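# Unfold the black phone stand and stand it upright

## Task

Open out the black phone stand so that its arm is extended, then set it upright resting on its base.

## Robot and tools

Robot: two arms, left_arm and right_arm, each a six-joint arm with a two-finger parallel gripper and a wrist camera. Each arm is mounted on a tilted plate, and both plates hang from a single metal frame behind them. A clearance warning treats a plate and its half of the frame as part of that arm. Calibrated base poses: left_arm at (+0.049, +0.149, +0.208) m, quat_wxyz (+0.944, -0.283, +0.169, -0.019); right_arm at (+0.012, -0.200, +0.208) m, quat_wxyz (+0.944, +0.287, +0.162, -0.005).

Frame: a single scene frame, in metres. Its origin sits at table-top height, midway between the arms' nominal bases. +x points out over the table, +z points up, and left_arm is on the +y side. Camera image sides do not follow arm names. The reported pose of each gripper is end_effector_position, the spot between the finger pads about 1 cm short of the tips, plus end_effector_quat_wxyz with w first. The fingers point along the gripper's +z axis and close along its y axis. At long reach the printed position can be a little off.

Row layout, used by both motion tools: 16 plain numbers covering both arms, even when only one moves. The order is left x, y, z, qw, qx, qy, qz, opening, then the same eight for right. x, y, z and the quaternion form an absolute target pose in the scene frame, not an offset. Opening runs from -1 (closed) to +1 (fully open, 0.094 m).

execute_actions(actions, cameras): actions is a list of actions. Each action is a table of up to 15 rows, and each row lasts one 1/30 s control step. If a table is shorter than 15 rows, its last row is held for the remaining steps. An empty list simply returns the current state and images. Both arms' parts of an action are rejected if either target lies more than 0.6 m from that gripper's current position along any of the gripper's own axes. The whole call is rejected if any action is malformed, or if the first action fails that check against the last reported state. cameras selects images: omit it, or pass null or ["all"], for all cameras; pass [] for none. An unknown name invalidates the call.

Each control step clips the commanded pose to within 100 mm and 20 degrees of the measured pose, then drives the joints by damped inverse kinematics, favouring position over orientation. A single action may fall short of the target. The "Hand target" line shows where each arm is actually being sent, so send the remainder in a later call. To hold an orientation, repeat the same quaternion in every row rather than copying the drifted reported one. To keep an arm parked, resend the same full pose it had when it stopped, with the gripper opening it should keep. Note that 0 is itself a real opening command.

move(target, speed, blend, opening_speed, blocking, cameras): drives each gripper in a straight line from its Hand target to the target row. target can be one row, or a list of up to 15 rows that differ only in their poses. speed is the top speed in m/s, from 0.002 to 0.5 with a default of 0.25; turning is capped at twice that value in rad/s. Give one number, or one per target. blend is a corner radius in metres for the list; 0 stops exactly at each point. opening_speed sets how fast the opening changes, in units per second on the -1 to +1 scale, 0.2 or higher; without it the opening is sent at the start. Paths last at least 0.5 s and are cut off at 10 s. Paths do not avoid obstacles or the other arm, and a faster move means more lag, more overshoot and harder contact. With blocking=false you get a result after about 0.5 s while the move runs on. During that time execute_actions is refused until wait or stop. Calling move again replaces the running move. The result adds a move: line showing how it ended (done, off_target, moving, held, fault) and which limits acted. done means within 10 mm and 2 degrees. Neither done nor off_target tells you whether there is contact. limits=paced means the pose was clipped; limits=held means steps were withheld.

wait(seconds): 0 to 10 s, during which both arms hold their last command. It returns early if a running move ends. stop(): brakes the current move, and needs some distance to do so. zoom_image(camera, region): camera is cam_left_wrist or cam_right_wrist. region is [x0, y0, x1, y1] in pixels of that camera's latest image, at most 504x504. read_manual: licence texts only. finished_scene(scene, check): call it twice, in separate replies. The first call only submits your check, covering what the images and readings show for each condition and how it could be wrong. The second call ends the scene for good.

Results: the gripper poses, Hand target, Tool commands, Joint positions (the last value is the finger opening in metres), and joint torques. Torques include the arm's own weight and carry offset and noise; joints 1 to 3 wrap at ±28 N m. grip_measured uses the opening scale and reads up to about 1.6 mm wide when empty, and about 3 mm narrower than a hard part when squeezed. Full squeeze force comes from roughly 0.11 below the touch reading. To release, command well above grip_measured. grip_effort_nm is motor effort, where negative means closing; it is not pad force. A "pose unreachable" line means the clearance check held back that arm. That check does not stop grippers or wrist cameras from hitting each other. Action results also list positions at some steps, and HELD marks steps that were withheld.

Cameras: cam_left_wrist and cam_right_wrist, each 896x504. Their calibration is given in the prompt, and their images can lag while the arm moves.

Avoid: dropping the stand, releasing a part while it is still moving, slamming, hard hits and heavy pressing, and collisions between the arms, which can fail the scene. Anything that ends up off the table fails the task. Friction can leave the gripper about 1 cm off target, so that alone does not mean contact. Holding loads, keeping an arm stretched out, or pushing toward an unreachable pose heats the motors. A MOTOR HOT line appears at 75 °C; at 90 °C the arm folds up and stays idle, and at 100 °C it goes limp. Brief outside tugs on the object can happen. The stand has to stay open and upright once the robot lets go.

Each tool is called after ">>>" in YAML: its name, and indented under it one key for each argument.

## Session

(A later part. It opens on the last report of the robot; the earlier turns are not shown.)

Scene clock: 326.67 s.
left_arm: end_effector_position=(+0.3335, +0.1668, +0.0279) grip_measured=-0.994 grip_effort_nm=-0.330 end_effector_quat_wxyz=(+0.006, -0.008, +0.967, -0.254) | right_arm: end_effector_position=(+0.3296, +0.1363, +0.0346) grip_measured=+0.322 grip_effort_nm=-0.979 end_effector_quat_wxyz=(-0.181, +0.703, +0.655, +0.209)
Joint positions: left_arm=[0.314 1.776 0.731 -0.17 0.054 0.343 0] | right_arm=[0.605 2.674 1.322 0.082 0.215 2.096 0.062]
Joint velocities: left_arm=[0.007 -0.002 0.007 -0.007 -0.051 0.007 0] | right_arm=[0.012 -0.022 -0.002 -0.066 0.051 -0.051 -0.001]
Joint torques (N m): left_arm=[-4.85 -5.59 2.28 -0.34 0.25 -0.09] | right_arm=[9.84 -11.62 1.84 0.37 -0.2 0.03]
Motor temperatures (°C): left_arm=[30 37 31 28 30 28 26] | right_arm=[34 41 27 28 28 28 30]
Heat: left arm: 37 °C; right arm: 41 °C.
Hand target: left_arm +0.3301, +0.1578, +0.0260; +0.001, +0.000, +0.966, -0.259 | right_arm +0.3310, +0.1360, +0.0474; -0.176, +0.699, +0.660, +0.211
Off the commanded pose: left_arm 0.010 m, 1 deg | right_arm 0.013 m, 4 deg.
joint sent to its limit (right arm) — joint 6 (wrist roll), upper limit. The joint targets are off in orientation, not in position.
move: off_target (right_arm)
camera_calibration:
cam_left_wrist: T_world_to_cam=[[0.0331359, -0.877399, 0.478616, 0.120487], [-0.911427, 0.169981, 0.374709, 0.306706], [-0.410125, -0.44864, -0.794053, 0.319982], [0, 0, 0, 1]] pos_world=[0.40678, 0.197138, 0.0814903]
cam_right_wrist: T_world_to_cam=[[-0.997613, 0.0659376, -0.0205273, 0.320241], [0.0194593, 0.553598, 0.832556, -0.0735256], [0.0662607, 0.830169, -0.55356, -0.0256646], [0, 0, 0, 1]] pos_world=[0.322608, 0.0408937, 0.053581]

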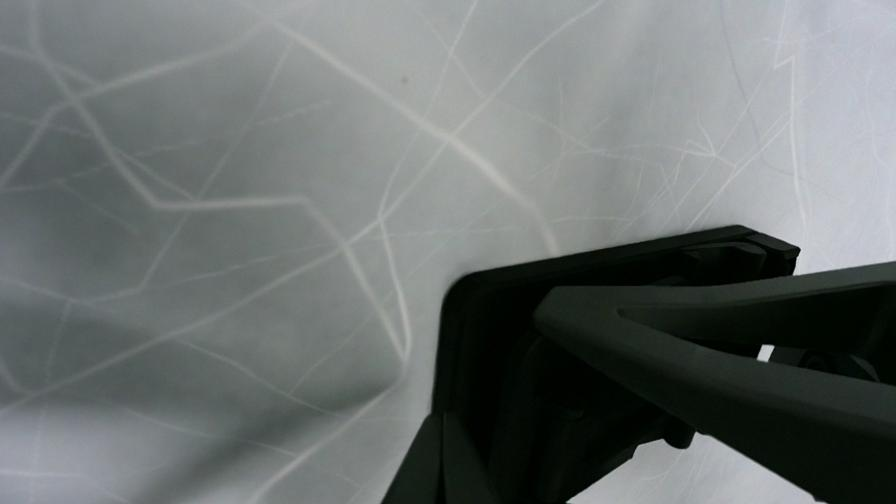

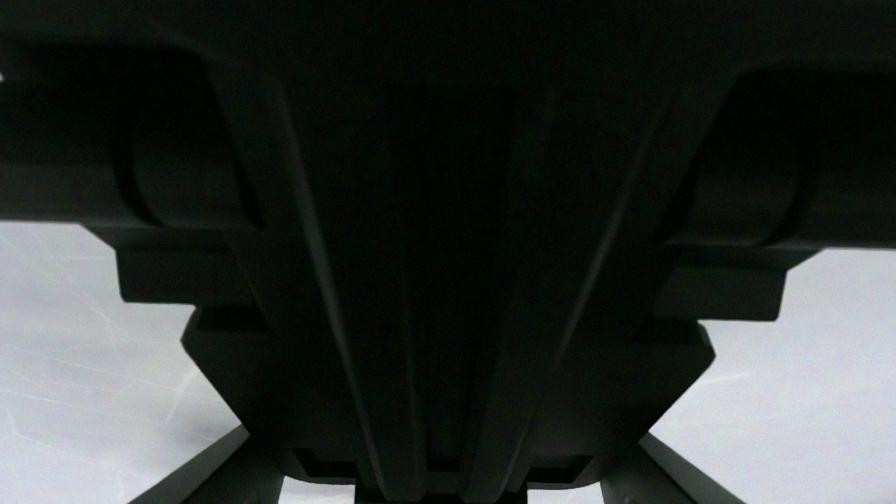

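>>> move:
  target:
    - [0.330,0.149,0.025,0,0.0,0.966,-0.259,-1,0.331,0.136,0.048,-0.1715,0.7233,0.640,0.1938,0.2]
    - [0.330,0.149,0.012,0,0.0,0.966,-0.259,-1,0.331,0.136,0.048,-0.1715,0.7233,0.640,0.1938,0.2]
  speed: 0.04

>>> zoom_image:
  camera: "cam_left_wrist"
  region: [350, 150, 750, 504]

Scene clock: 333.77 s.
left_arm: end_effector_position=(+0.3327, +0.1550, +0.0196) grip_measured=-0.994 grip_effort_nm=-0.335 end_effector_quat_wxyz=(+0.004, -0.005, +0.967, -0.254) | right_arm: end_effector_position=(+0.3299, +0.1358, +0.0346) grip_measured=+0.322 grip_effort_nm=-0.979 end_effector_quat_wxyz=(-0.180, +0.704, +0.655, +0.209)
Joint positions: left_arm=[0.29 1.826 0.726 -0.117 0.043 0.326 0] | right_arm=[0.605 2.673 1.322 0.081 0.217 2.097 0.062]
Joint velocities: left_arm=[0.007 -0.002 0.002 -0.037 -0.066 -0.037 0.001] | right_arm=[0.012 0.012 -0.017 -0.007 -0.007 -0.051 0.001]
Joint torques (N m): left_arm=[-3.43 -4.21 2.71 -0.2 0.38 0.05] | right_arm=[9.63 -11.47 1.94 0.33 -0.24 0.04]
Motor temperatures (°C): left_arm=[30 37 31 28 30 28 26] | right_arm=[35 42 27 28 28 28 30]
Heat: left arm: 37 °C; right arm: 42 °C.
Hand target: left_arm +0.3297, +0.1488, +0.0124; +0.000, +0.000, +0.966, -0.259 | right_arm +0.3310, +0.1359, +0.0474; -0.176, +0.699, +0.660, +0.211
Off the commanded pose: left_arm 0.010 m, 1 deg | right_arm 0.013 m, 3 deg.
joint sent to its limit (right arm) — joint 6 (wrist roll), upper limit. The joint targets are off in orientation, not in position.
move: off_target (right_arm)
camera_calibration:
cam_left_wrist: T_world_to_cam=[[0.0282918, -0.878072, 0.477691, 0.11587], [-0.90931, 0.175869, 0.377129, 0.309367], [-0.415158, -0.445039, -0.793464, 0.308861], [0, 0, 0, 1]] pos_world=[0.406258, 0.184789, 0.0730488]
cam_right_wrist: T_world_to_cam=[[-0.997546, 0.0667268, -0.0212055, 0.320448], [0.0195016, 0.555684, 0.831165, -0.0734803], [0.0672446, 0.828712, -0.555621, -0.0253388], [0, 0, 0, 1]] pos_world=[0.322799, 0.0404479, 0.0537907]

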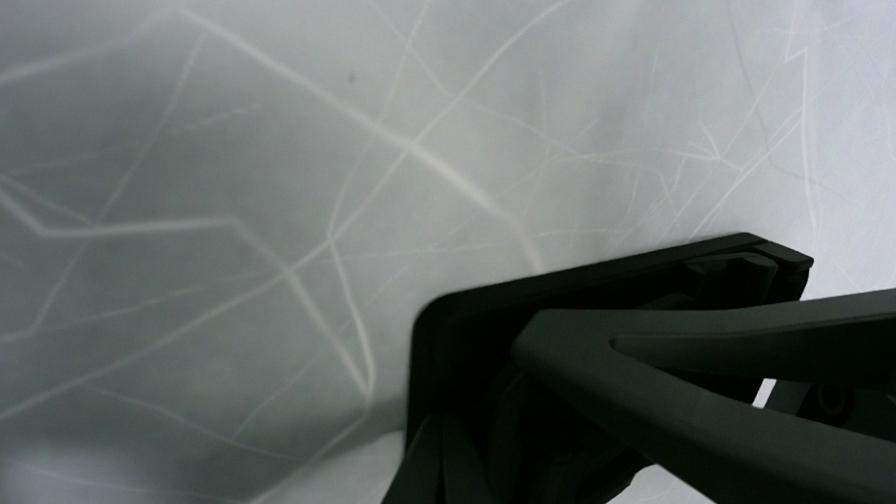

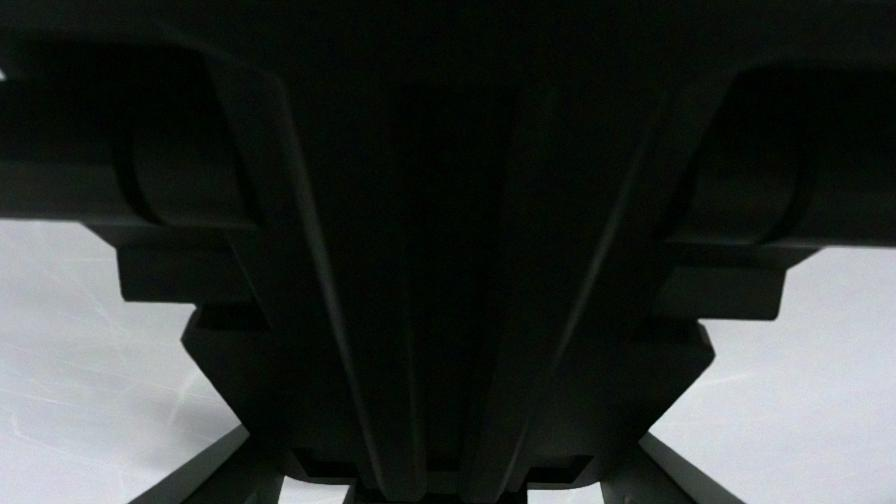

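Scaled by 1.260.

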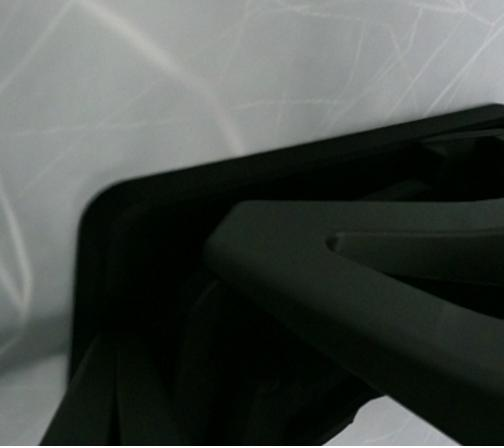

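>>> zoom_image:
  camera: "cam_left_wrist"
  region: [390, 290, 570, 470]

Scaled by 2.800.

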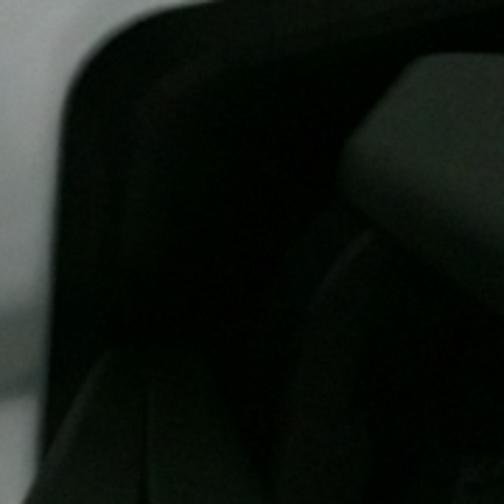

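>>> move:
  target: [0.330,0.149,-0.001,0,0.0,0.966,-0.259,-1,0.331,0.136,0.048,-0.1715,0.7233,0.640,0.1938,0.2]
  speed: 0.03

>>> zoom_image:
  camera: "cam_left_wrist"
  region: [350, 270, 570, 490]

Scene clock: 339.50 s.
left_arm: end_effector_position=(+0.3325, +0.1547, +0.0188) grip_measured=-0.994 grip_effort_nm=-0.330 end_effector_quat_wxyz=(+0.000, +0.000, +0.965, -0.264) | right_arm: end_effector_position=(+0.3299, +0.1358, +0.0346) grip_measured=+0.322 grip_effort_nm=-0.989 end_effector_quat_wxyz=(-0.180, +0.704, +0.655, +0.209)
Joint positions: left_arm=[0.301 1.837 0.744 -0.141 0.063 0.345 0] | right_arm=[0.605 2.673 1.322 0.081 0.217 2.097 0.062]
Joint velocities: left_arm=[0.007 0.012 -0.022 0.022 0.022 0.081 0.001] | right_arm=[0.002 -0.002 0.002 -0.022 -0.007 0.051 0.001]
Joint torques (N m): left_arm=[-2.55 -1.92 2.17 0.37 0.19 0.08] | right_arm=[9.89 -11.32 1.77 0.37 -0.22 0]
Motor temperatures (°C): left_arm=[30 37 30 28 30 28 26] | right_arm=[35 41 27 28 28 28 30]
Heat: left arm: 37 °C; right arm: 41 °C.
Hand target: left_arm +0.3287, +0.1497, +0.0010; -0.001, +0.000, +0.966, -0.259 | right_arm +0.3310, +0.1360, +0.0475; -0.176, +0.699, +0.660, +0.211
Off the commanded pose: left_arm 0.021 m, 1 deg | right_arm 0.013 m, 3 deg.
joint sent to its limit (right arm) — joint 6 (wrist roll), upper limit. The joint targets are off in orientation, not in position.
move: off_target (left_arm, right_arm)
camera_calibration:
cam_left_wrist: T_world_to_cam=[[0.0202538, -0.868133, 0.495919, 0.116758], [-0.905264, 0.194613, 0.377653, 0.305291], [-0.424366, -0.456586, -0.781948, 0.312618], [0, 0, 0, 1]] pos_world=[0.406669, 0.184685, 0.0712546]
cam_right_wrist: T_world_to_cam=[[-0.997546, 0.0667268, -0.0212055, 0.320448], [0.0195016, 0.555684, 0.831165, -0.0734803], [0.0672446, 0.828712, -0.555621, -0.0253388], [0, 0, 0, 1]] pos_world=[0.322799, 0.0404479, 0.0537907]

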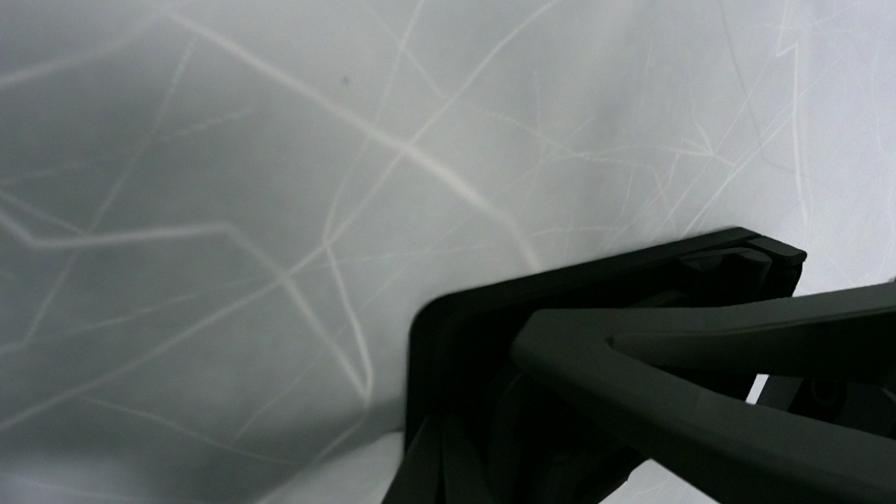

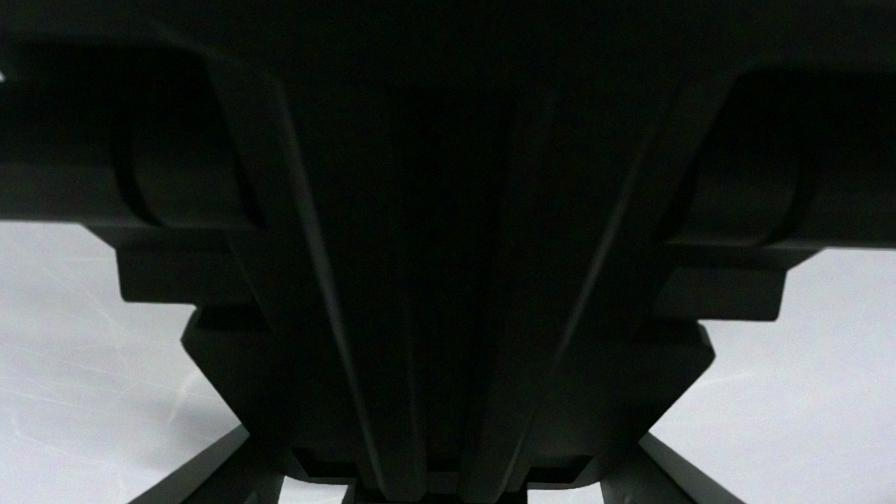

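Scaled by 2.291.

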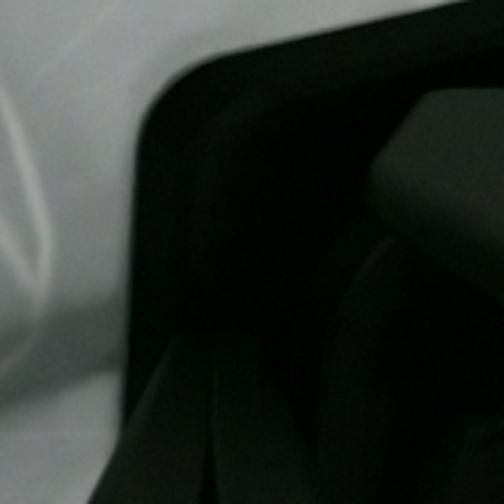

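>>> move:
  target: [0.330,0.149,-0.010,0,0.0,0.966,-0.259,-1,0.331,0.135,0.060,-0.1715,0.7233,0.640,0.1938,0.2]
  speed: 0.03

>>> zoom_image:
  camera: "cam_left_wrist"
  region: [350, 150, 850, 500]

Scene clock: 344.37 s.
left_arm: end_effector_position=(+0.3337, +0.1454, +0.0177) grip_measured=-0.994 grip_effort_nm=-0.325 end_effector_quat_wxyz=(+0.003, +0.004, +0.957, -0.290) | right_arm: end_effector_position=(+0.3309, +0.1269, +0.0358) grip_measured=+0.322 grip_effort_nm=-0.989 end_effector_quat_wxyz=(-0.165, +0.708, +0.657, +0.200)
Joint positions: left_arm=[0.306 1.867 0.757 -0.141 0.116 0.36 0] | right_arm=[0.606 2.652 1.306 0.067 0.252 2.1 0.062]
Joint velocities: left_arm=[-0.017 0.017 -0.017 -0.037 -0.066 -0.037 0] | right_arm=[-0.017 0.002 -0.002 -0.095 -0.007 -0.007 0]
Joint torques (N m): left_arm=[-2 -1.84 1.98 0.54 -0.28 0.04] | right_arm=[10.93 -12.52 1.84 0.37 -0.57 -0.03]
Motor temperatures (°C): left_arm=[30 36 30 28 29 28 26] | right_arm=[35 41 27 28 28 28 30]
Heat: left arm: 36 °C; right arm: 41 °C.
Hand target: left_arm +0.3284, +0.1499, -0.0063; -0.002, +0.001, +0.966, -0.260 | right_arm +0.3306, +0.1349, +0.0589; -0.177, +0.694, +0.664, +0.215
Off the commanded pose: left_arm 0.028 m, 4 deg | right_arm 0.026 m, 3 deg.
joint sent to its limit (right arm) — joint 6 (wrist roll), upper limit. The joint targets are off in orientation, not in position.
move: off_target (left_arm, right_arm)
camera_calibration:
cam_left_wrist: T_world_to_cam=[[0.0106752, -0.840529, 0.541662, 0.107555], [-0.906625, 0.220365, 0.359821, 0.305694], [-0.421803, -0.494925, -0.759692, 0.312366], [0, 0, 0, 1]] pos_world=[0.407758, 0.177637, 0.0690486]
cam_right_wrist: T_world_to_cam=[[-0.99697, 0.0720931, -0.0292276, 0.321547], [0.0183892, 0.583469, 0.811927, -0.0719982], [0.0755878, 0.808929, -0.583027, -0.0166511], [0, 0, 0, 1]] pos_world=[0.323155, 0.032297, 0.0581473]

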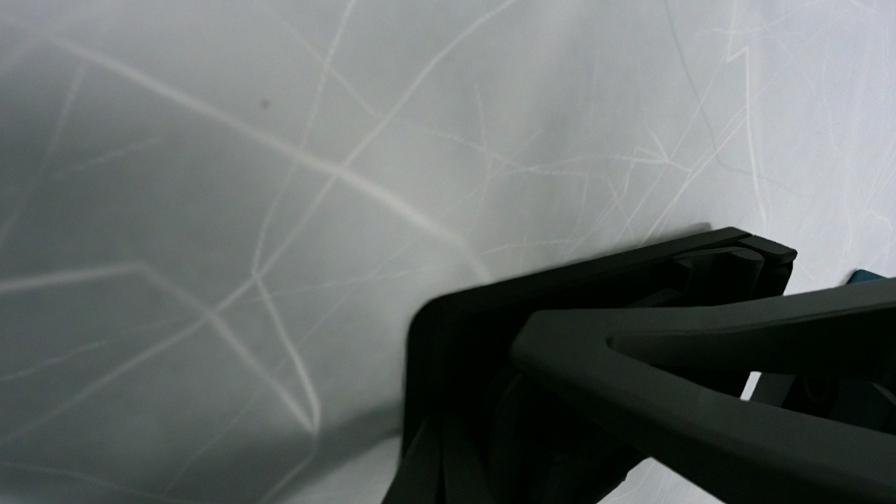

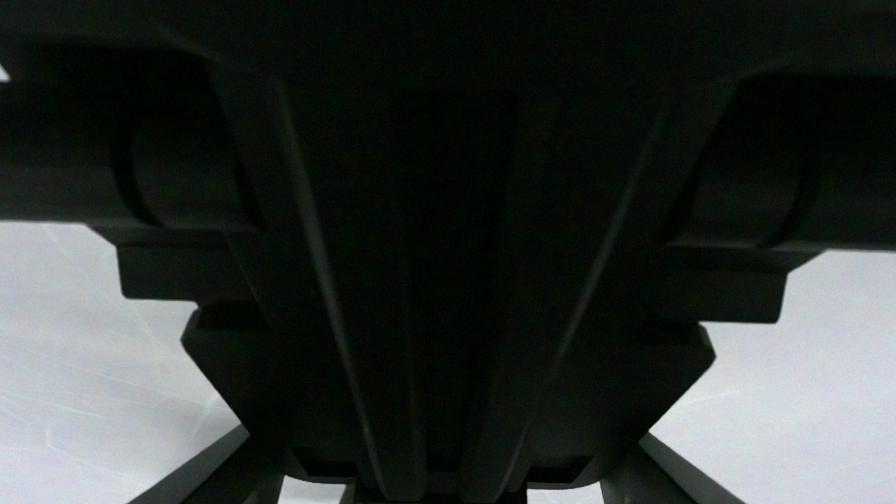

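Scaled by 1.008.

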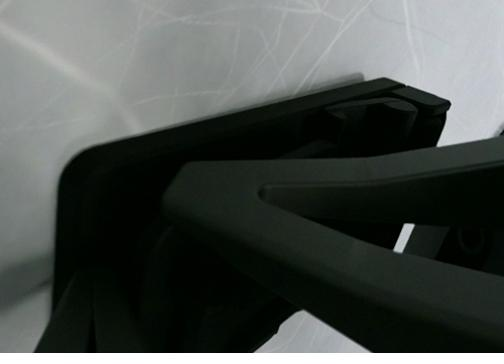

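>>> move:
  target: [0.330,0.150,-0.020,0,0.0,0.966,-0.259,-1,0.331,0.138,0.072,-0.1715,0.7233,0.640,0.1938,0.2]
  speed: 0.03

>>> zoom_image:
  camera: "cam_left_wrist"
  region: [350, 150, 850, 500]

Scene clock: 349.13 s.
left_arm: end_effector_position=(+0.3339, +0.1399, +0.0169) grip_measured=-0.994 grip_effort_nm=-0.325 end_effector_quat_wxyz=(+0.004, +0.002, +0.949, -0.314) | right_arm: end_effector_position=(+0.3311, +0.1216, +0.0368) grip_measured=+0.322 grip_effort_nm=-0.979 end_effector_quat_wxyz=(-0.156, +0.708, +0.661, +0.191)
Joint positions: left_arm=[0.321 1.89 0.771 -0.149 0.17 0.373 0] | right_arm=[0.609 2.642 1.306 0.041 0.275 2.1 0.062]
Joint velocities: left_arm=[-0.027 0.007 -0.032 0.081 -0.007 0.066 0] | right_arm=[0.002 -0.017 0.002 0.007 0.037 0.037 0]
Joint torques (N m): left_arm=[-1.76 -1.61 2.1 0.62 -0.75 0.07] | right_arm=[12.78 -13.31 1.85 0.41 -0.86 0]
Motor temperatures (°C): left_arm=[30 36 30 29 30 28 26] | right_arm=[35 43 27 28 28 28 31]
Heat: left arm: 36 °C; right arm: 43 °C.
Hand target: left_arm +0.3280, +0.1517, -0.0138; -0.004, +0.000, +0.965, -0.262 | right_arm +0.3305, +0.1376, +0.0705; -0.178, +0.687, +0.669, +0.219
Off the commanded pose: left_arm 0.038 m, 7 deg | right_arm 0.039 m, 4 deg.
joint sent to its limit (right arm) — joint 6 (wrist roll), upper limit. The joint targets are off in orientation, not in position.
move: off_target (left_arm, right_arm)
camera_calibration:
cam_left_wrist: T_world_to_cam=[[0.0140512, -0.811469, 0.584226, 0.0974348], [-0.907628, 0.234804, 0.347964, 0.305837], [-0.419541, -0.535149, -0.733213, 0.313543], [0, 0, 0, 1]] pos_world=[0.407761, 0.175046, 0.0665493]
cam_right_wrist: T_world_to_cam=[[-0.997318, 0.0660988, -0.0314276, 0.323069], [0.015022, 0.605122, 0.795991, -0.0706551], [0.0716316, 0.793384, -0.604492, -0.00782338], [0, 0, 0, 1]] pos_world=[0.323824, 0.0276075, 0.0616649]

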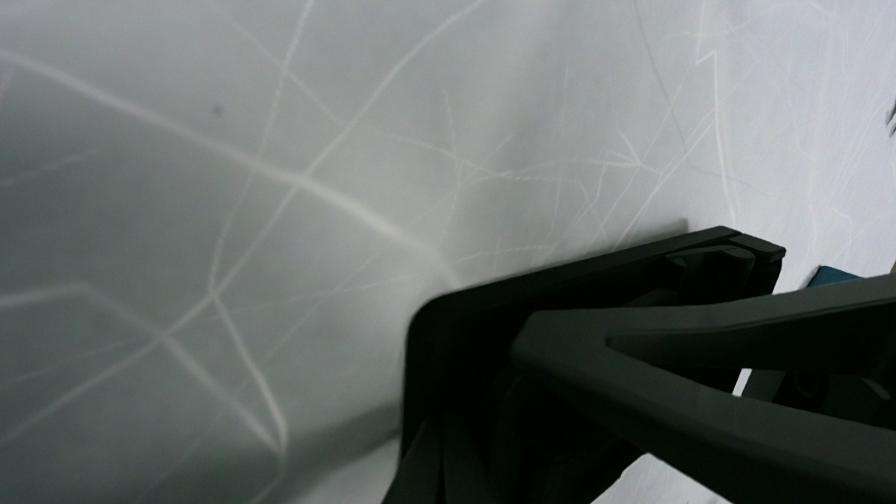

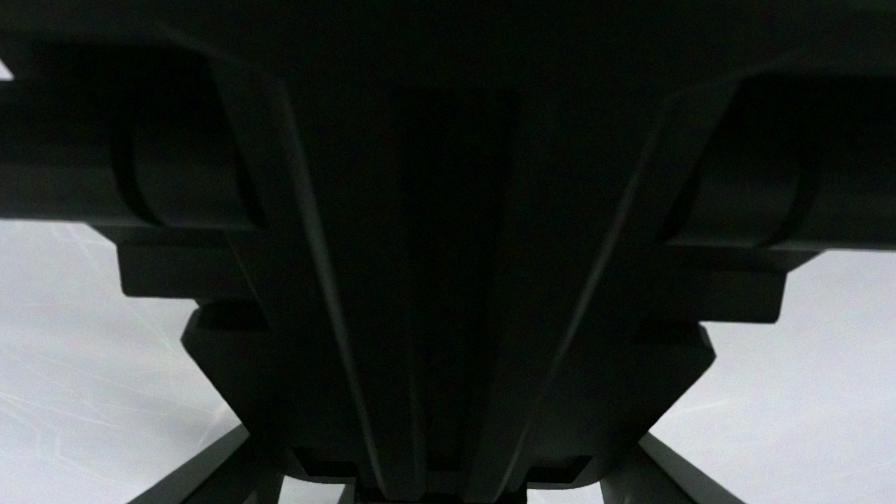

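Scaled by 1.008.

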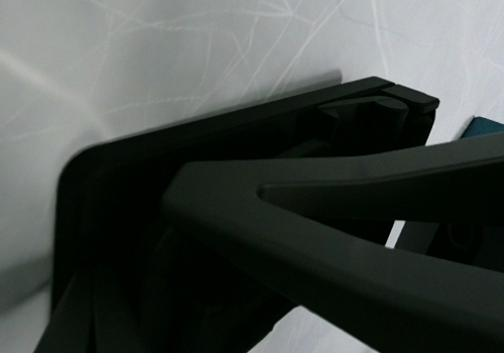

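>>> move:
  target: [0.330,0.163,-0.032,0,0.0,0.966,-0.259,-1,0.331,0.150,0.092,-0.1715,0.7233,0.640,0.1938,0.2]
  speed: 0.04

>>> zoom_image:
  camera: "cam_left_wrist"
  region: [350, 150, 850, 500]

Scene clock: 357.07 s.
left_arm: end_effector_position=(+0.3327, +0.1409, +0.0160) grip_measured=-0.994 grip_effort_nm=-0.315 end_effector_quat_wxyz=(+0.004, +0.002, +0.938, -0.347) | right_arm: end_effector_position=(+0.3290, +0.1243, +0.0471) grip_measured=+0.322 grip_effort_nm=-0.989 end_effector_quat_wxyz=(-0.148, +0.700, +0.672, +0.191)
Joint positions: left_arm=[0.367 1.914 0.802 -0.194 0.247 0.422 0] | right_arm=[0.638 2.626 1.306 0.016 0.295 2.1 0.062]
Joint velocities: left_arm=[-0.007 0.007 -0.007 -0.037 0.007 0.007 0] | right_arm=[0.007 0.002 -0.002 -0.022 0.007 -0.066 0.001]
Joint torques (N m): left_arm=[-0.91 -2.32 2.51 0.64 -1.35 0.07] | right_arm=[13.96 -13.67 3.3 0.25 -1.12 -0.02]
Motor temperatures (°C): left_arm=[30 35 30 29 30 28 26] | right_arm=[36 45 27 28 29 28 31]
Heat: left arm: 35 °C; right arm: 45 °C.
Hand target: left_arm +0.3275, +0.1659, -0.0219; -0.006, +0.000, +0.964, -0.265 | right_arm +0.3298, +0.1488, +0.0908; -0.180, +0.672, +0.680, +0.231
Off the commanded pose: left_arm 0.053 m, 11 deg | right_arm 0.052 m, 5 deg.
joint sent to its limit (right arm) — joint 6 (wrist roll), upper limit. The joint targets are off in orientation, not in position.
move: off_target (left_arm, right_arm)
camera_calibration:
cam_left_wrist: T_world_to_cam=[[0.015134, -0.768254, 0.639966, 0.0914837], [-0.907485, 0.258173, 0.331387, 0.301776], [-0.419811, -0.585775, -0.693272, 0.319571], [0, 0, 0, 1]] pos_world=[0.406632, 0.179569, 0.0629984]
cam_right_wrist: T_world_to_cam=[[-0.997857, 0.0425217, -0.0497341, 0.325087], [-0.01302, 0.615841, 0.787763, -0.0721975], [0.0641253, 0.786722, -0.613967, 0.000114001], [0, 0, 0, 1]] pos_world=[0.323442, 0.0305492, 0.0731124]

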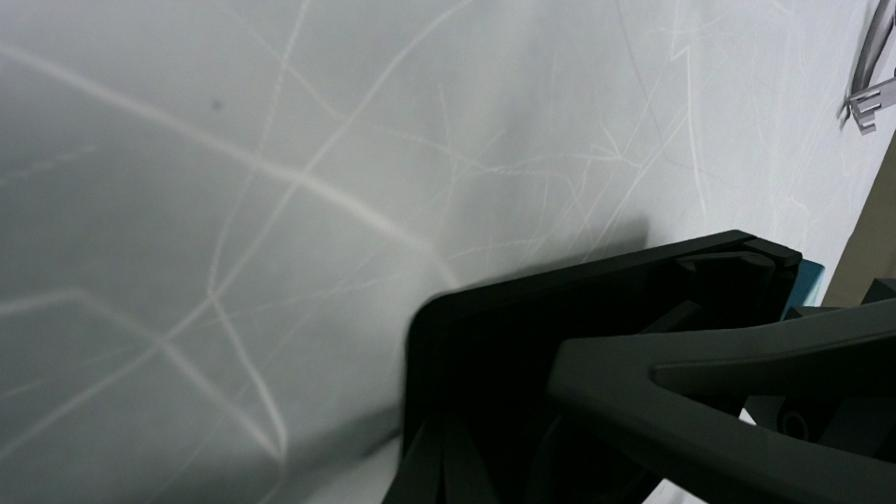

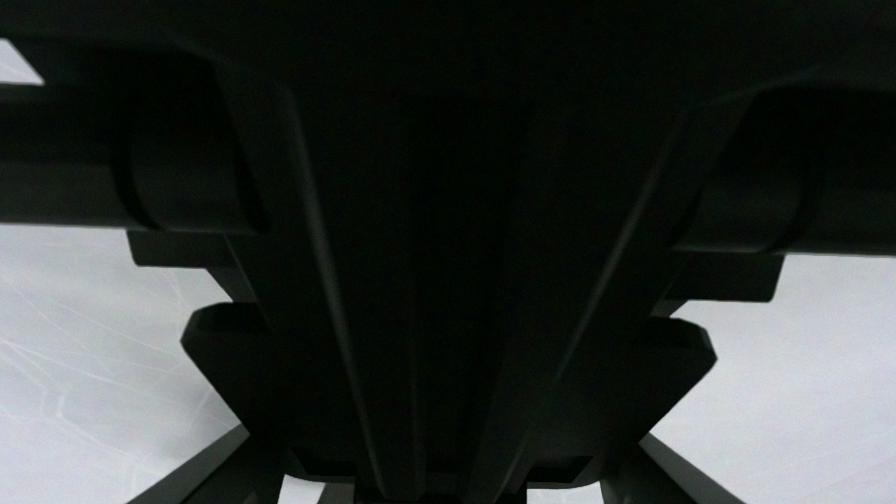

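Scaled by 1.008.

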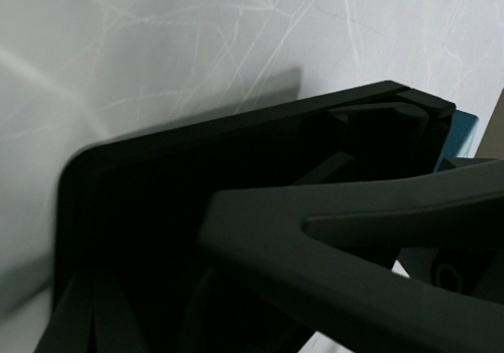

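>>> move:
  target: [0.330,0.165,-0.032,0,0.0,0.966,-0.259,-1,0.331,0.142,0.110,-0.1715,0.7233,0.640,0.1938,0.2]
  speed: 0.03

>>> zoom_image:
  camera: "cam_left_wrist"
  region: [350, 150, 850, 500]

Scene clock: 368.87 s.
left_arm: end_effector_position=(+0.3263, +0.1371, +0.0155) grip_measured=-0.994 grip_effort_nm=-0.315 end_effector_quat_wxyz=(-0.008, +0.004, +0.935, -0.355) | right_arm: end_effector_position=(+0.3241, +0.1233, +0.0633) grip_measured=+0.322 grip_effort_nm=-0.984 end_effector_quat_wxyz=(-0.157, +0.689, +0.682, +0.189)
Joint positions: left_arm=[0.368 1.927 0.804 -0.212 0.253 0.427 0] | right_arm=[0.659 2.58 1.29 -0.034 0.279 2.1 0.062]
Joint velocities: left_arm=[-0.007 -0.017 0.007 -0.007 -0.125 -0.051 0] | right_arm=[-0.002 0.002 -0.002 -0.007 0.066 0.022 0]
Joint torques (N m): left_arm=[-0.62 -3.59 2.73 0.65 -1.38 0.05] | right_arm=[12.9 -15.01 2.67 0.45 -1 0]
Motor temperatures (°C): left_arm=[30 35 30 29 31 28 26] | right_arm=[38 45 28 28 29 28 31]
Heat: left arm: 35 °C; right arm: 45 °C.
Hand target: left_arm +0.3281, +0.1682, -0.0214; -0.007, -0.001, +0.964, -0.266 | right_arm +0.3301, +0.1413, +0.1083; -0.182, +0.667, +0.684, +0.233
Off the commanded pose: left_arm 0.055 m, 12 deg | right_arm 0.051 m, 7 deg.
joint sent to its limit (right arm) — joint 6 (wrist roll), upper limit. The joint targets are off in orientation, not in position.
move: off_target (left_arm, right_arm)
camera_calibration:
cam_left_wrist: T_world_to_cam=[[0.0185159, -0.758241, 0.651711, 0.0863646], [-0.897389, 0.274803, 0.345218, 0.291354], [-0.440851, -0.591231, -0.675349, 0.321567], [0, 0, 0, 1]] pos_world=[0.401622, 0.175541, 0.0603044]
cam_right_wrist: T_world_to_cam=[[-0.999099, 0.0093733, -0.0413973, 0.32496], [-0.0272187, 0.606891, 0.794319, -0.0791447], [0.0325691, 0.79473, -0.606089, 0.0199373], [0, 0, 0, 1]] pos_world=[0.321864, 0.0291415, 0.0884024]

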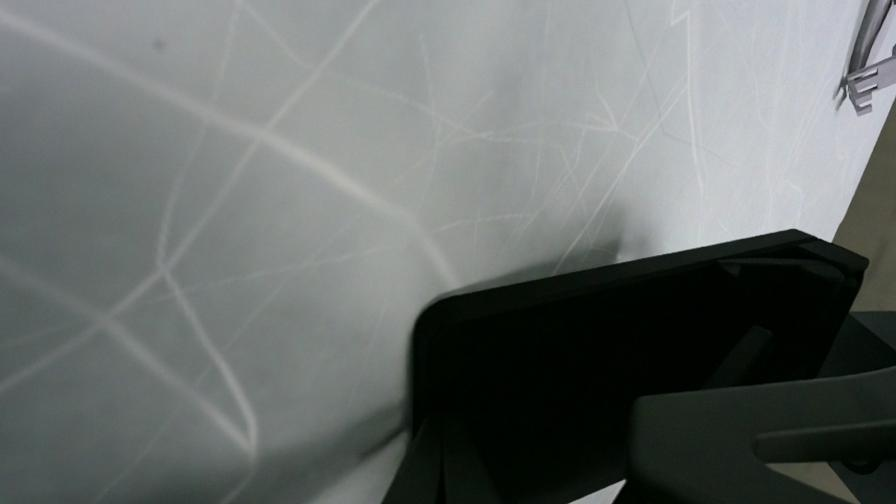

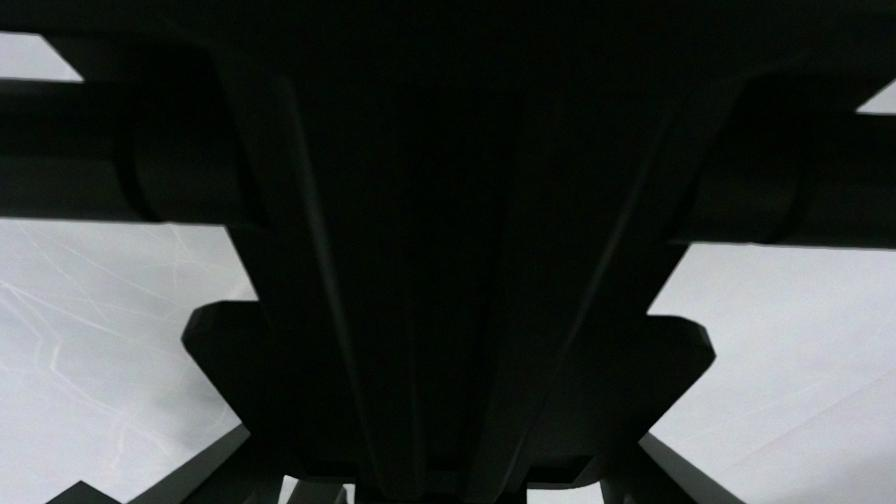

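Scaled by 1.008.

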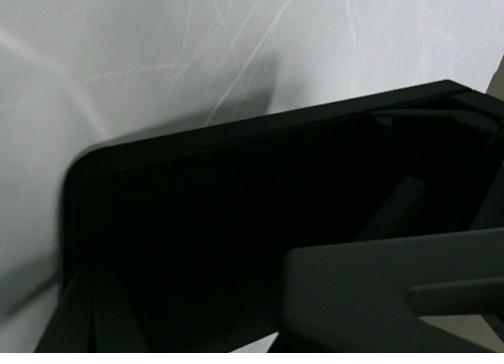

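>>> move:
  target: [0.334,0.168,-0.032,0,0.0,0.966,-0.259,-1,0.333,0.118,0.122,-0.1715,0.7233,0.640,0.1938,0.2]
  speed: 0.03

>>> zoom_image:
  camera: "cam_left_wrist"
  region: [350, 150, 850, 500]

Scene clock: 377.30 s.
left_arm: end_effector_position=(+0.3250, +0.1459, +0.0087) grip_measured=-0.994 grip_effort_nm=-0.315 end_effector_quat_wxyz=(-0.016, +0.002, +0.941, -0.337) | right_arm: end_effector_position=(+0.3321, +0.1213, +0.1109) grip_measured=+0.322 grip_effort_nm=-0.989 end_effector_quat_wxyz=(-0.173, +0.675, +0.680, +0.226)
Joint positions: left_arm=[0.38 1.934 0.818 -0.219 0.216 0.428 0] | right_arm=[0.696 2.444 1.23 -0.056 0.234 2.1 0.062]
Joint velocities: left_arm=[0.012 -0.002 0.007 -0.022 0.022 0.066 -0.001] | right_arm=[-0.012 -0.002 -0.007 0.066 -0.022 0.007 0]
Joint torques (N m): left_arm=[-1.57 -3.56 3.29 0.65 -1.04 0.04] | right_arm=[7.73 -11.26 2.62 0.48 -0.45 -0.04]
Motor temperatures (°C): left_arm=[29 35 30 29 31 28 26] | right_arm=[37 45 28 28 29 28 31]
Heat: left arm: 35 °C; right arm: 45 °C.
Hand target: left_arm +0.3325, +0.1709, -0.0235; -0.006, -0.001, +0.965, -0.263 | right_arm +0.3328, +0.1175, +0.1217; -0.180, +0.673, +0.680, +0.229
Off the commanded pose: left_arm 0.047 m, 10 deg | right_arm 0.012 m, 8 deg.
joint sent to its limit (right arm) — joint 6 (wrist roll), upper limit. The joint targets are off in orientation, not in position.
move: off_target (left_arm, right_arm)
camera_calibration:
cam_left_wrist: T_world_to_cam=[[0.0279311, -0.782066, 0.622569, 0.0981338], [-0.890502, 0.263475, 0.370927, 0.289306], [-0.454121, -0.564759, -0.689072, 0.322183], [0, 0, 0, 1]] pos_world=[0.401197, 0.182478, 0.0536007]
cam_right_wrist: T_world_to_cam=[[-0.997219, 0.003839, -0.0744239, 0.338665], [-0.0604055, 0.543235, 0.837405, -0.101556], [0.0436445, 0.839572, -0.541492, 0.0338382], [0, 0, 0, 1]] pos_world=[0.330112, 0.0254588, 0.128571]

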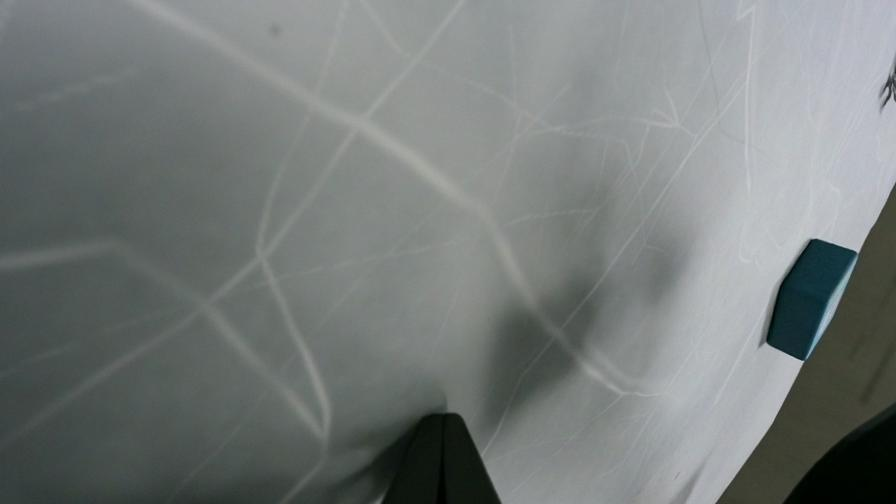

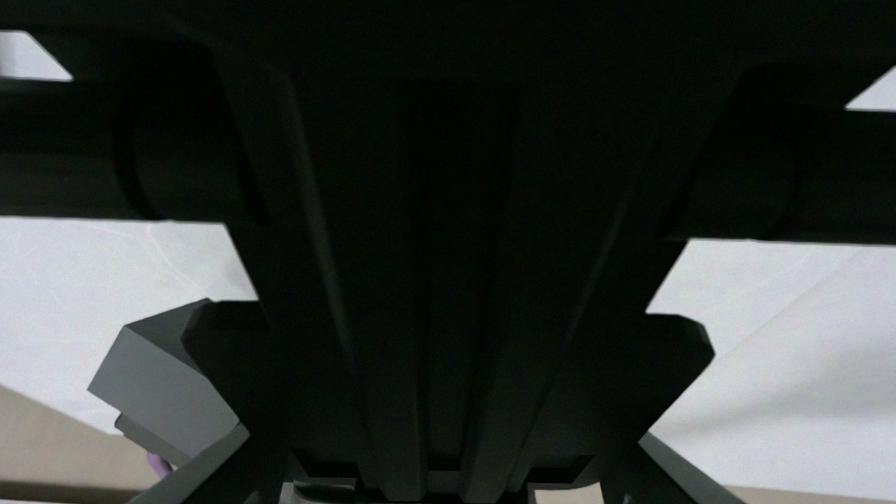

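Scaled by 1.008.

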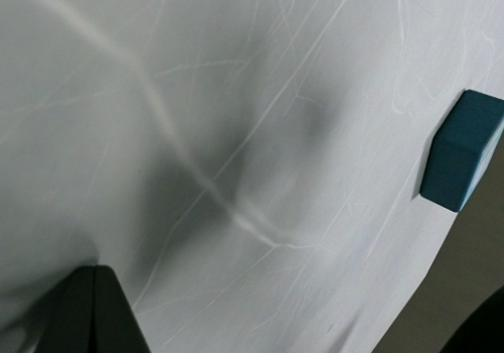

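>>> move:
  target:
    - [0.330,0.168,0.03,0,0.0,0.966,-0.259,-1,0.333,0.118,0.122,-0.1715,0.7233,0.640,0.1938,0.2]
    - [0.34,0.27,0.13,0,0.0,0.966,-0.259,-1,0.335,0.10,0.14,-0.1715,0.7233,0.640,0.1938,0.2]
    - [0.34,0.32,0.16,0,0.0,0.866,-0.5,-1,0.335,0.10,0.14,-0.1715,0.7233,0.640,0.1938,0.2]
  speed: 0.15

>>> zoom_image:
  camera: "cam_left_wrist"
  region: [392, 0, 896, 504]

Scene clock: 384.67 s.
left_arm: end_effector_position=(+0.3342, +0.3201, +0.1649) grip_measured=-0.994 grip_effort_nm=-0.315 end_effector_quat_wxyz=(-0.006, +0.006, +0.872, -0.490) | right_arm: end_effector_position=(+0.3348, +0.1038, +0.1301) grip_measured=+0.322 grip_effort_nm=-0.979 end_effector_quat_wxyz=(-0.173, +0.675, +0.680, +0.227)
Joint positions: left_arm=[0.814 1.767 1.514 -1.477 0.508 1.001 0] | right_arm=[0.696 2.351 1.186 -0.104 0.234 2.1 0.062]
Joint velocities: left_arm=[0.002 0.002 0.007 -0.037 0.007 -0.007 0] | right_arm=[0.012 0.002 -0.002 0.037 0.037 0.022 0]
Joint torques (N m): left_arm=[-0.88 -8.42 7.06 -1.73 0.47 0.12] | right_arm=[7.31 -10.81 2.61 0.48 -0.45 -0.05]
Motor temperatures (°C): left_arm=[29 37 31 30 31 28 26] | right_arm=[36 45 28 28 29 28 31]
Heat: left arm: 37 °C; right arm: 45 °C.
Hand target: left_arm +0.3368, +0.3198, +0.1591; -0.002, +0.003, +0.866, -0.500 | right_arm +0.3345, +0.0996, +0.1394; -0.180, +0.673, +0.680, +0.228
Off the commanded pose: left_arm 0.008 m, 2 deg | right_arm 0.011 m, 8 deg.
joint sent to its limit (right arm) — joint 6 (wrist roll), upper limit. The joint targets are off in orientation, not in position.
move: off_target (right_arm)
camera_calibration:
cam_left_wrist: T_world_to_cam=[[0.0159451, -0.532978, 0.845979, 0.024312], [-0.898413, 0.363725, 0.246085, 0.184757], [-0.438861, -0.763963, -0.473035, 0.555415], [0, 0, 0, 1]] pos_world=[0.409351, 0.370073, 0.196697]
cam_right_wrist: T_world_to_cam=[[-0.997148, 0.00483073, -0.0753144, 0.342921], [-0.0606493, 0.542615, 0.837789, -0.107868], [0.0449138, 0.839968, -0.540774, 0.0582688], [0, 0, 0, 1]] pos_world=[0.332784, 0.00793045, 0.147708]

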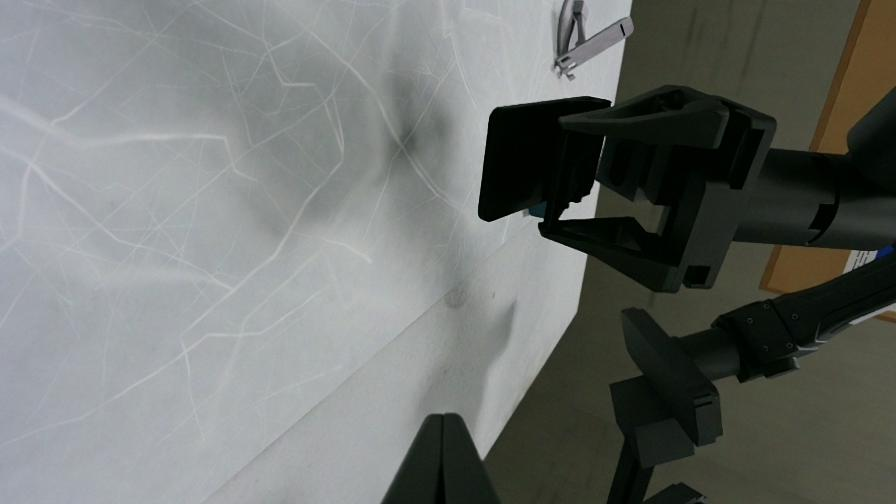

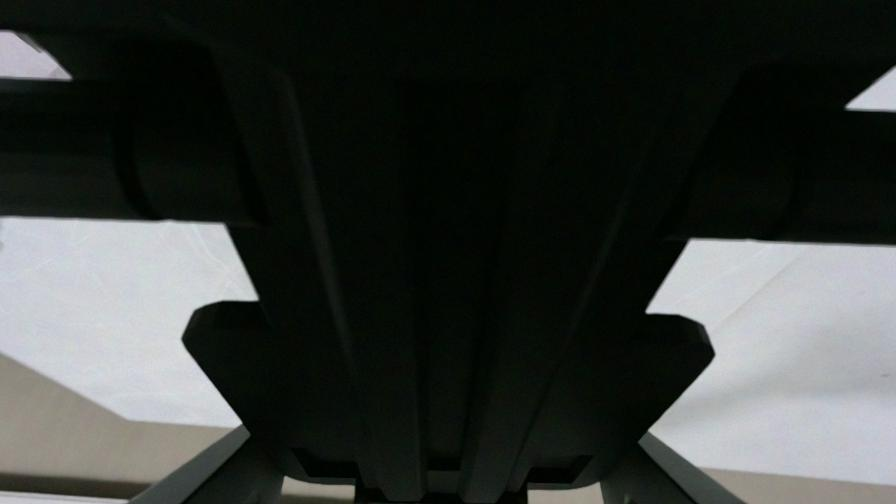

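Scaled by 1.000.

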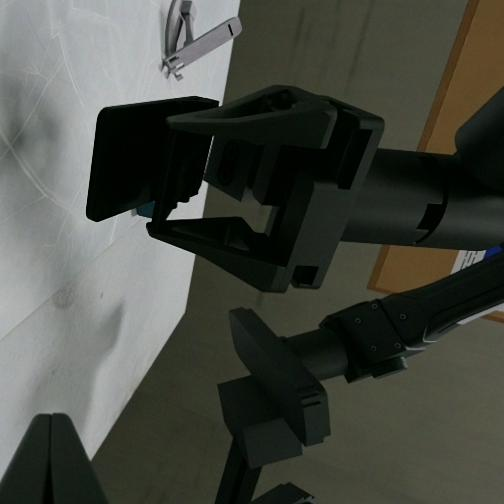

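>>> move:
  target:
    - [0.34,0.30,0.17,0,0.0,0.866,-0.5,-1,0.335,0.10,0.19,-0.1715,0.7233,0.640,0.1938,0.2]
    - [0.335,0.26,0.16,0,0.0,0.7933,-0.6087,-1,0.335,0.10,0.19,-0.1715,0.7233,0.640,0.1938,0.2]
  speed: 0.12

>>> zoom_image:
  camera: "cam_left_wrist"
  region: [392, 0, 896, 504]

Scene clock: 404.97 s.
left_arm: end_effector_position=(+0.3334, +0.2679, +0.1626) grip_measured=-0.994 grip_effort_nm=-0.320 end_effector_quat_wxyz=(+0.004, -0.002, +0.804, -0.594) | right_arm: end_effector_position=(+0.3305, +0.0961, +0.1711) grip_measured=+0.322 grip_effort_nm=-0.979 end_effector_quat_wxyz=(-0.179, +0.654, +0.698, +0.230)
Joint positions: left_arm=[0.773 1.868 1.411 -1.491 0.666 1.086 0] | right_arm=[0.746 2.242 1.186 -0.232 0.225 2.1 0.062]
Joint velocities: left_arm=[0.002 0.007 -0.017 -0.022 -0.11 -0.037 0] | right_arm=[0.012 -0.007 0.002 0.051 -0.066 0.007 0]
Joint torques (N m): left_arm=[-3.14 -8.16 3.59 -1.98 0.46 0.13] | right_arm=[8.8 -10.28 4.88 0.48 -0.49 -0.04]
Motor temperatures (°C): left_arm=[29 40 31 31 30 28 26] | right_arm=[35 46 28 28 29 28 31]
Heat: left arm: 40 °C; right arm: 46 °C.
Hand target: left_arm +0.3341, +0.2588, +0.1599; +0.002, +0.000, +0.793, -0.609 | right_arm +0.3346, +0.0994, +0.1898; -0.186, +0.648, +0.697, +0.245
Off the commanded pose: left_arm 0.008 m, 2 deg | right_arm 0.020 m, 11 deg.
joint sent to its limit (right arm) — joint 6 (wrist roll), upper limit. The joint targets are off in orientation, not in position.
move: off_target (right_arm)
camera_calibration:
cam_left_wrist: T_world_to_cam=[[0.0193736, -0.307856, 0.951236, -0.0801356], [-0.908767, 0.391253, 0.145133, 0.216148], [-0.416854, -0.867263, -0.27219, 0.501762], [0, 0, 0, 1]] pos_world=[0.407142, 0.325921, 0.181432]
cam_right_wrist: T_world_to_cam=[[-0.994993, -0.0481378, -0.0875905, 0.348214], [-0.099786, 0.52813, 0.84328, -0.124915], [0.00566552, 0.847798, -0.530289, 0.0975285], [0, 0, 0, 1]] pos_world=[0.333453, 0.000049236, 0.187557]

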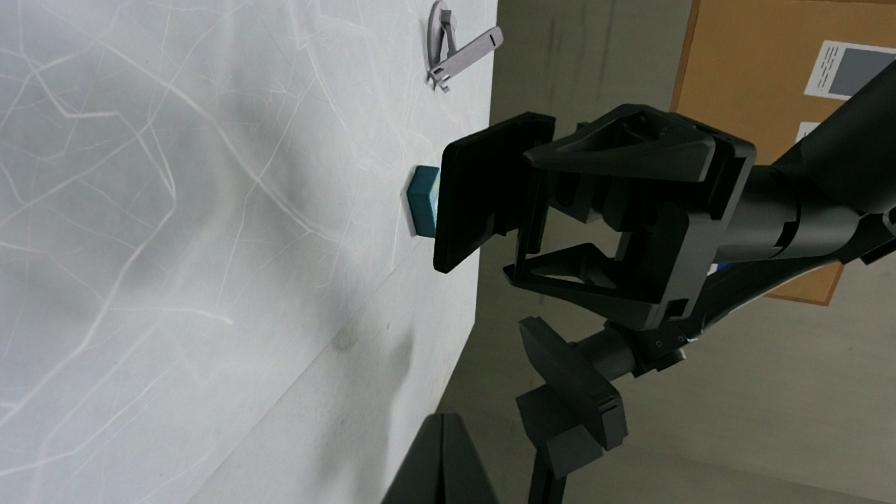

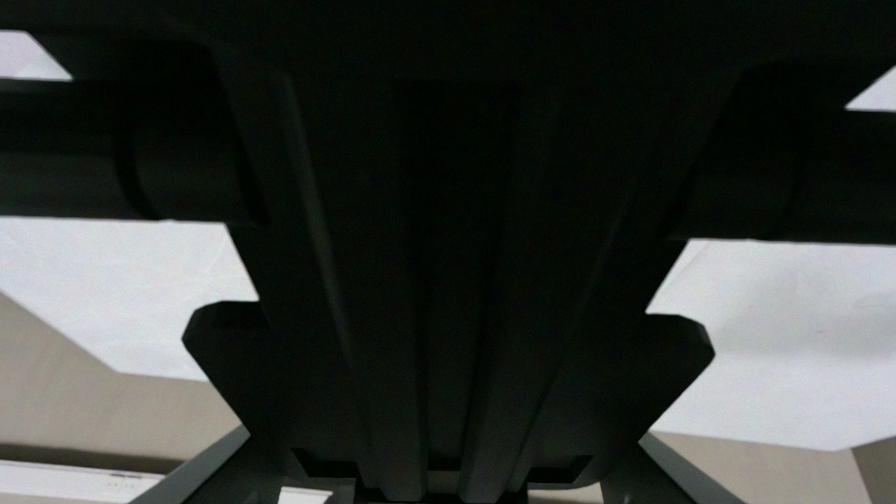

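Scaled by 1.000.

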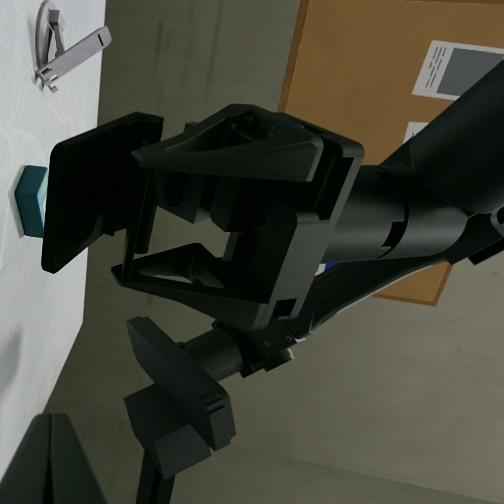

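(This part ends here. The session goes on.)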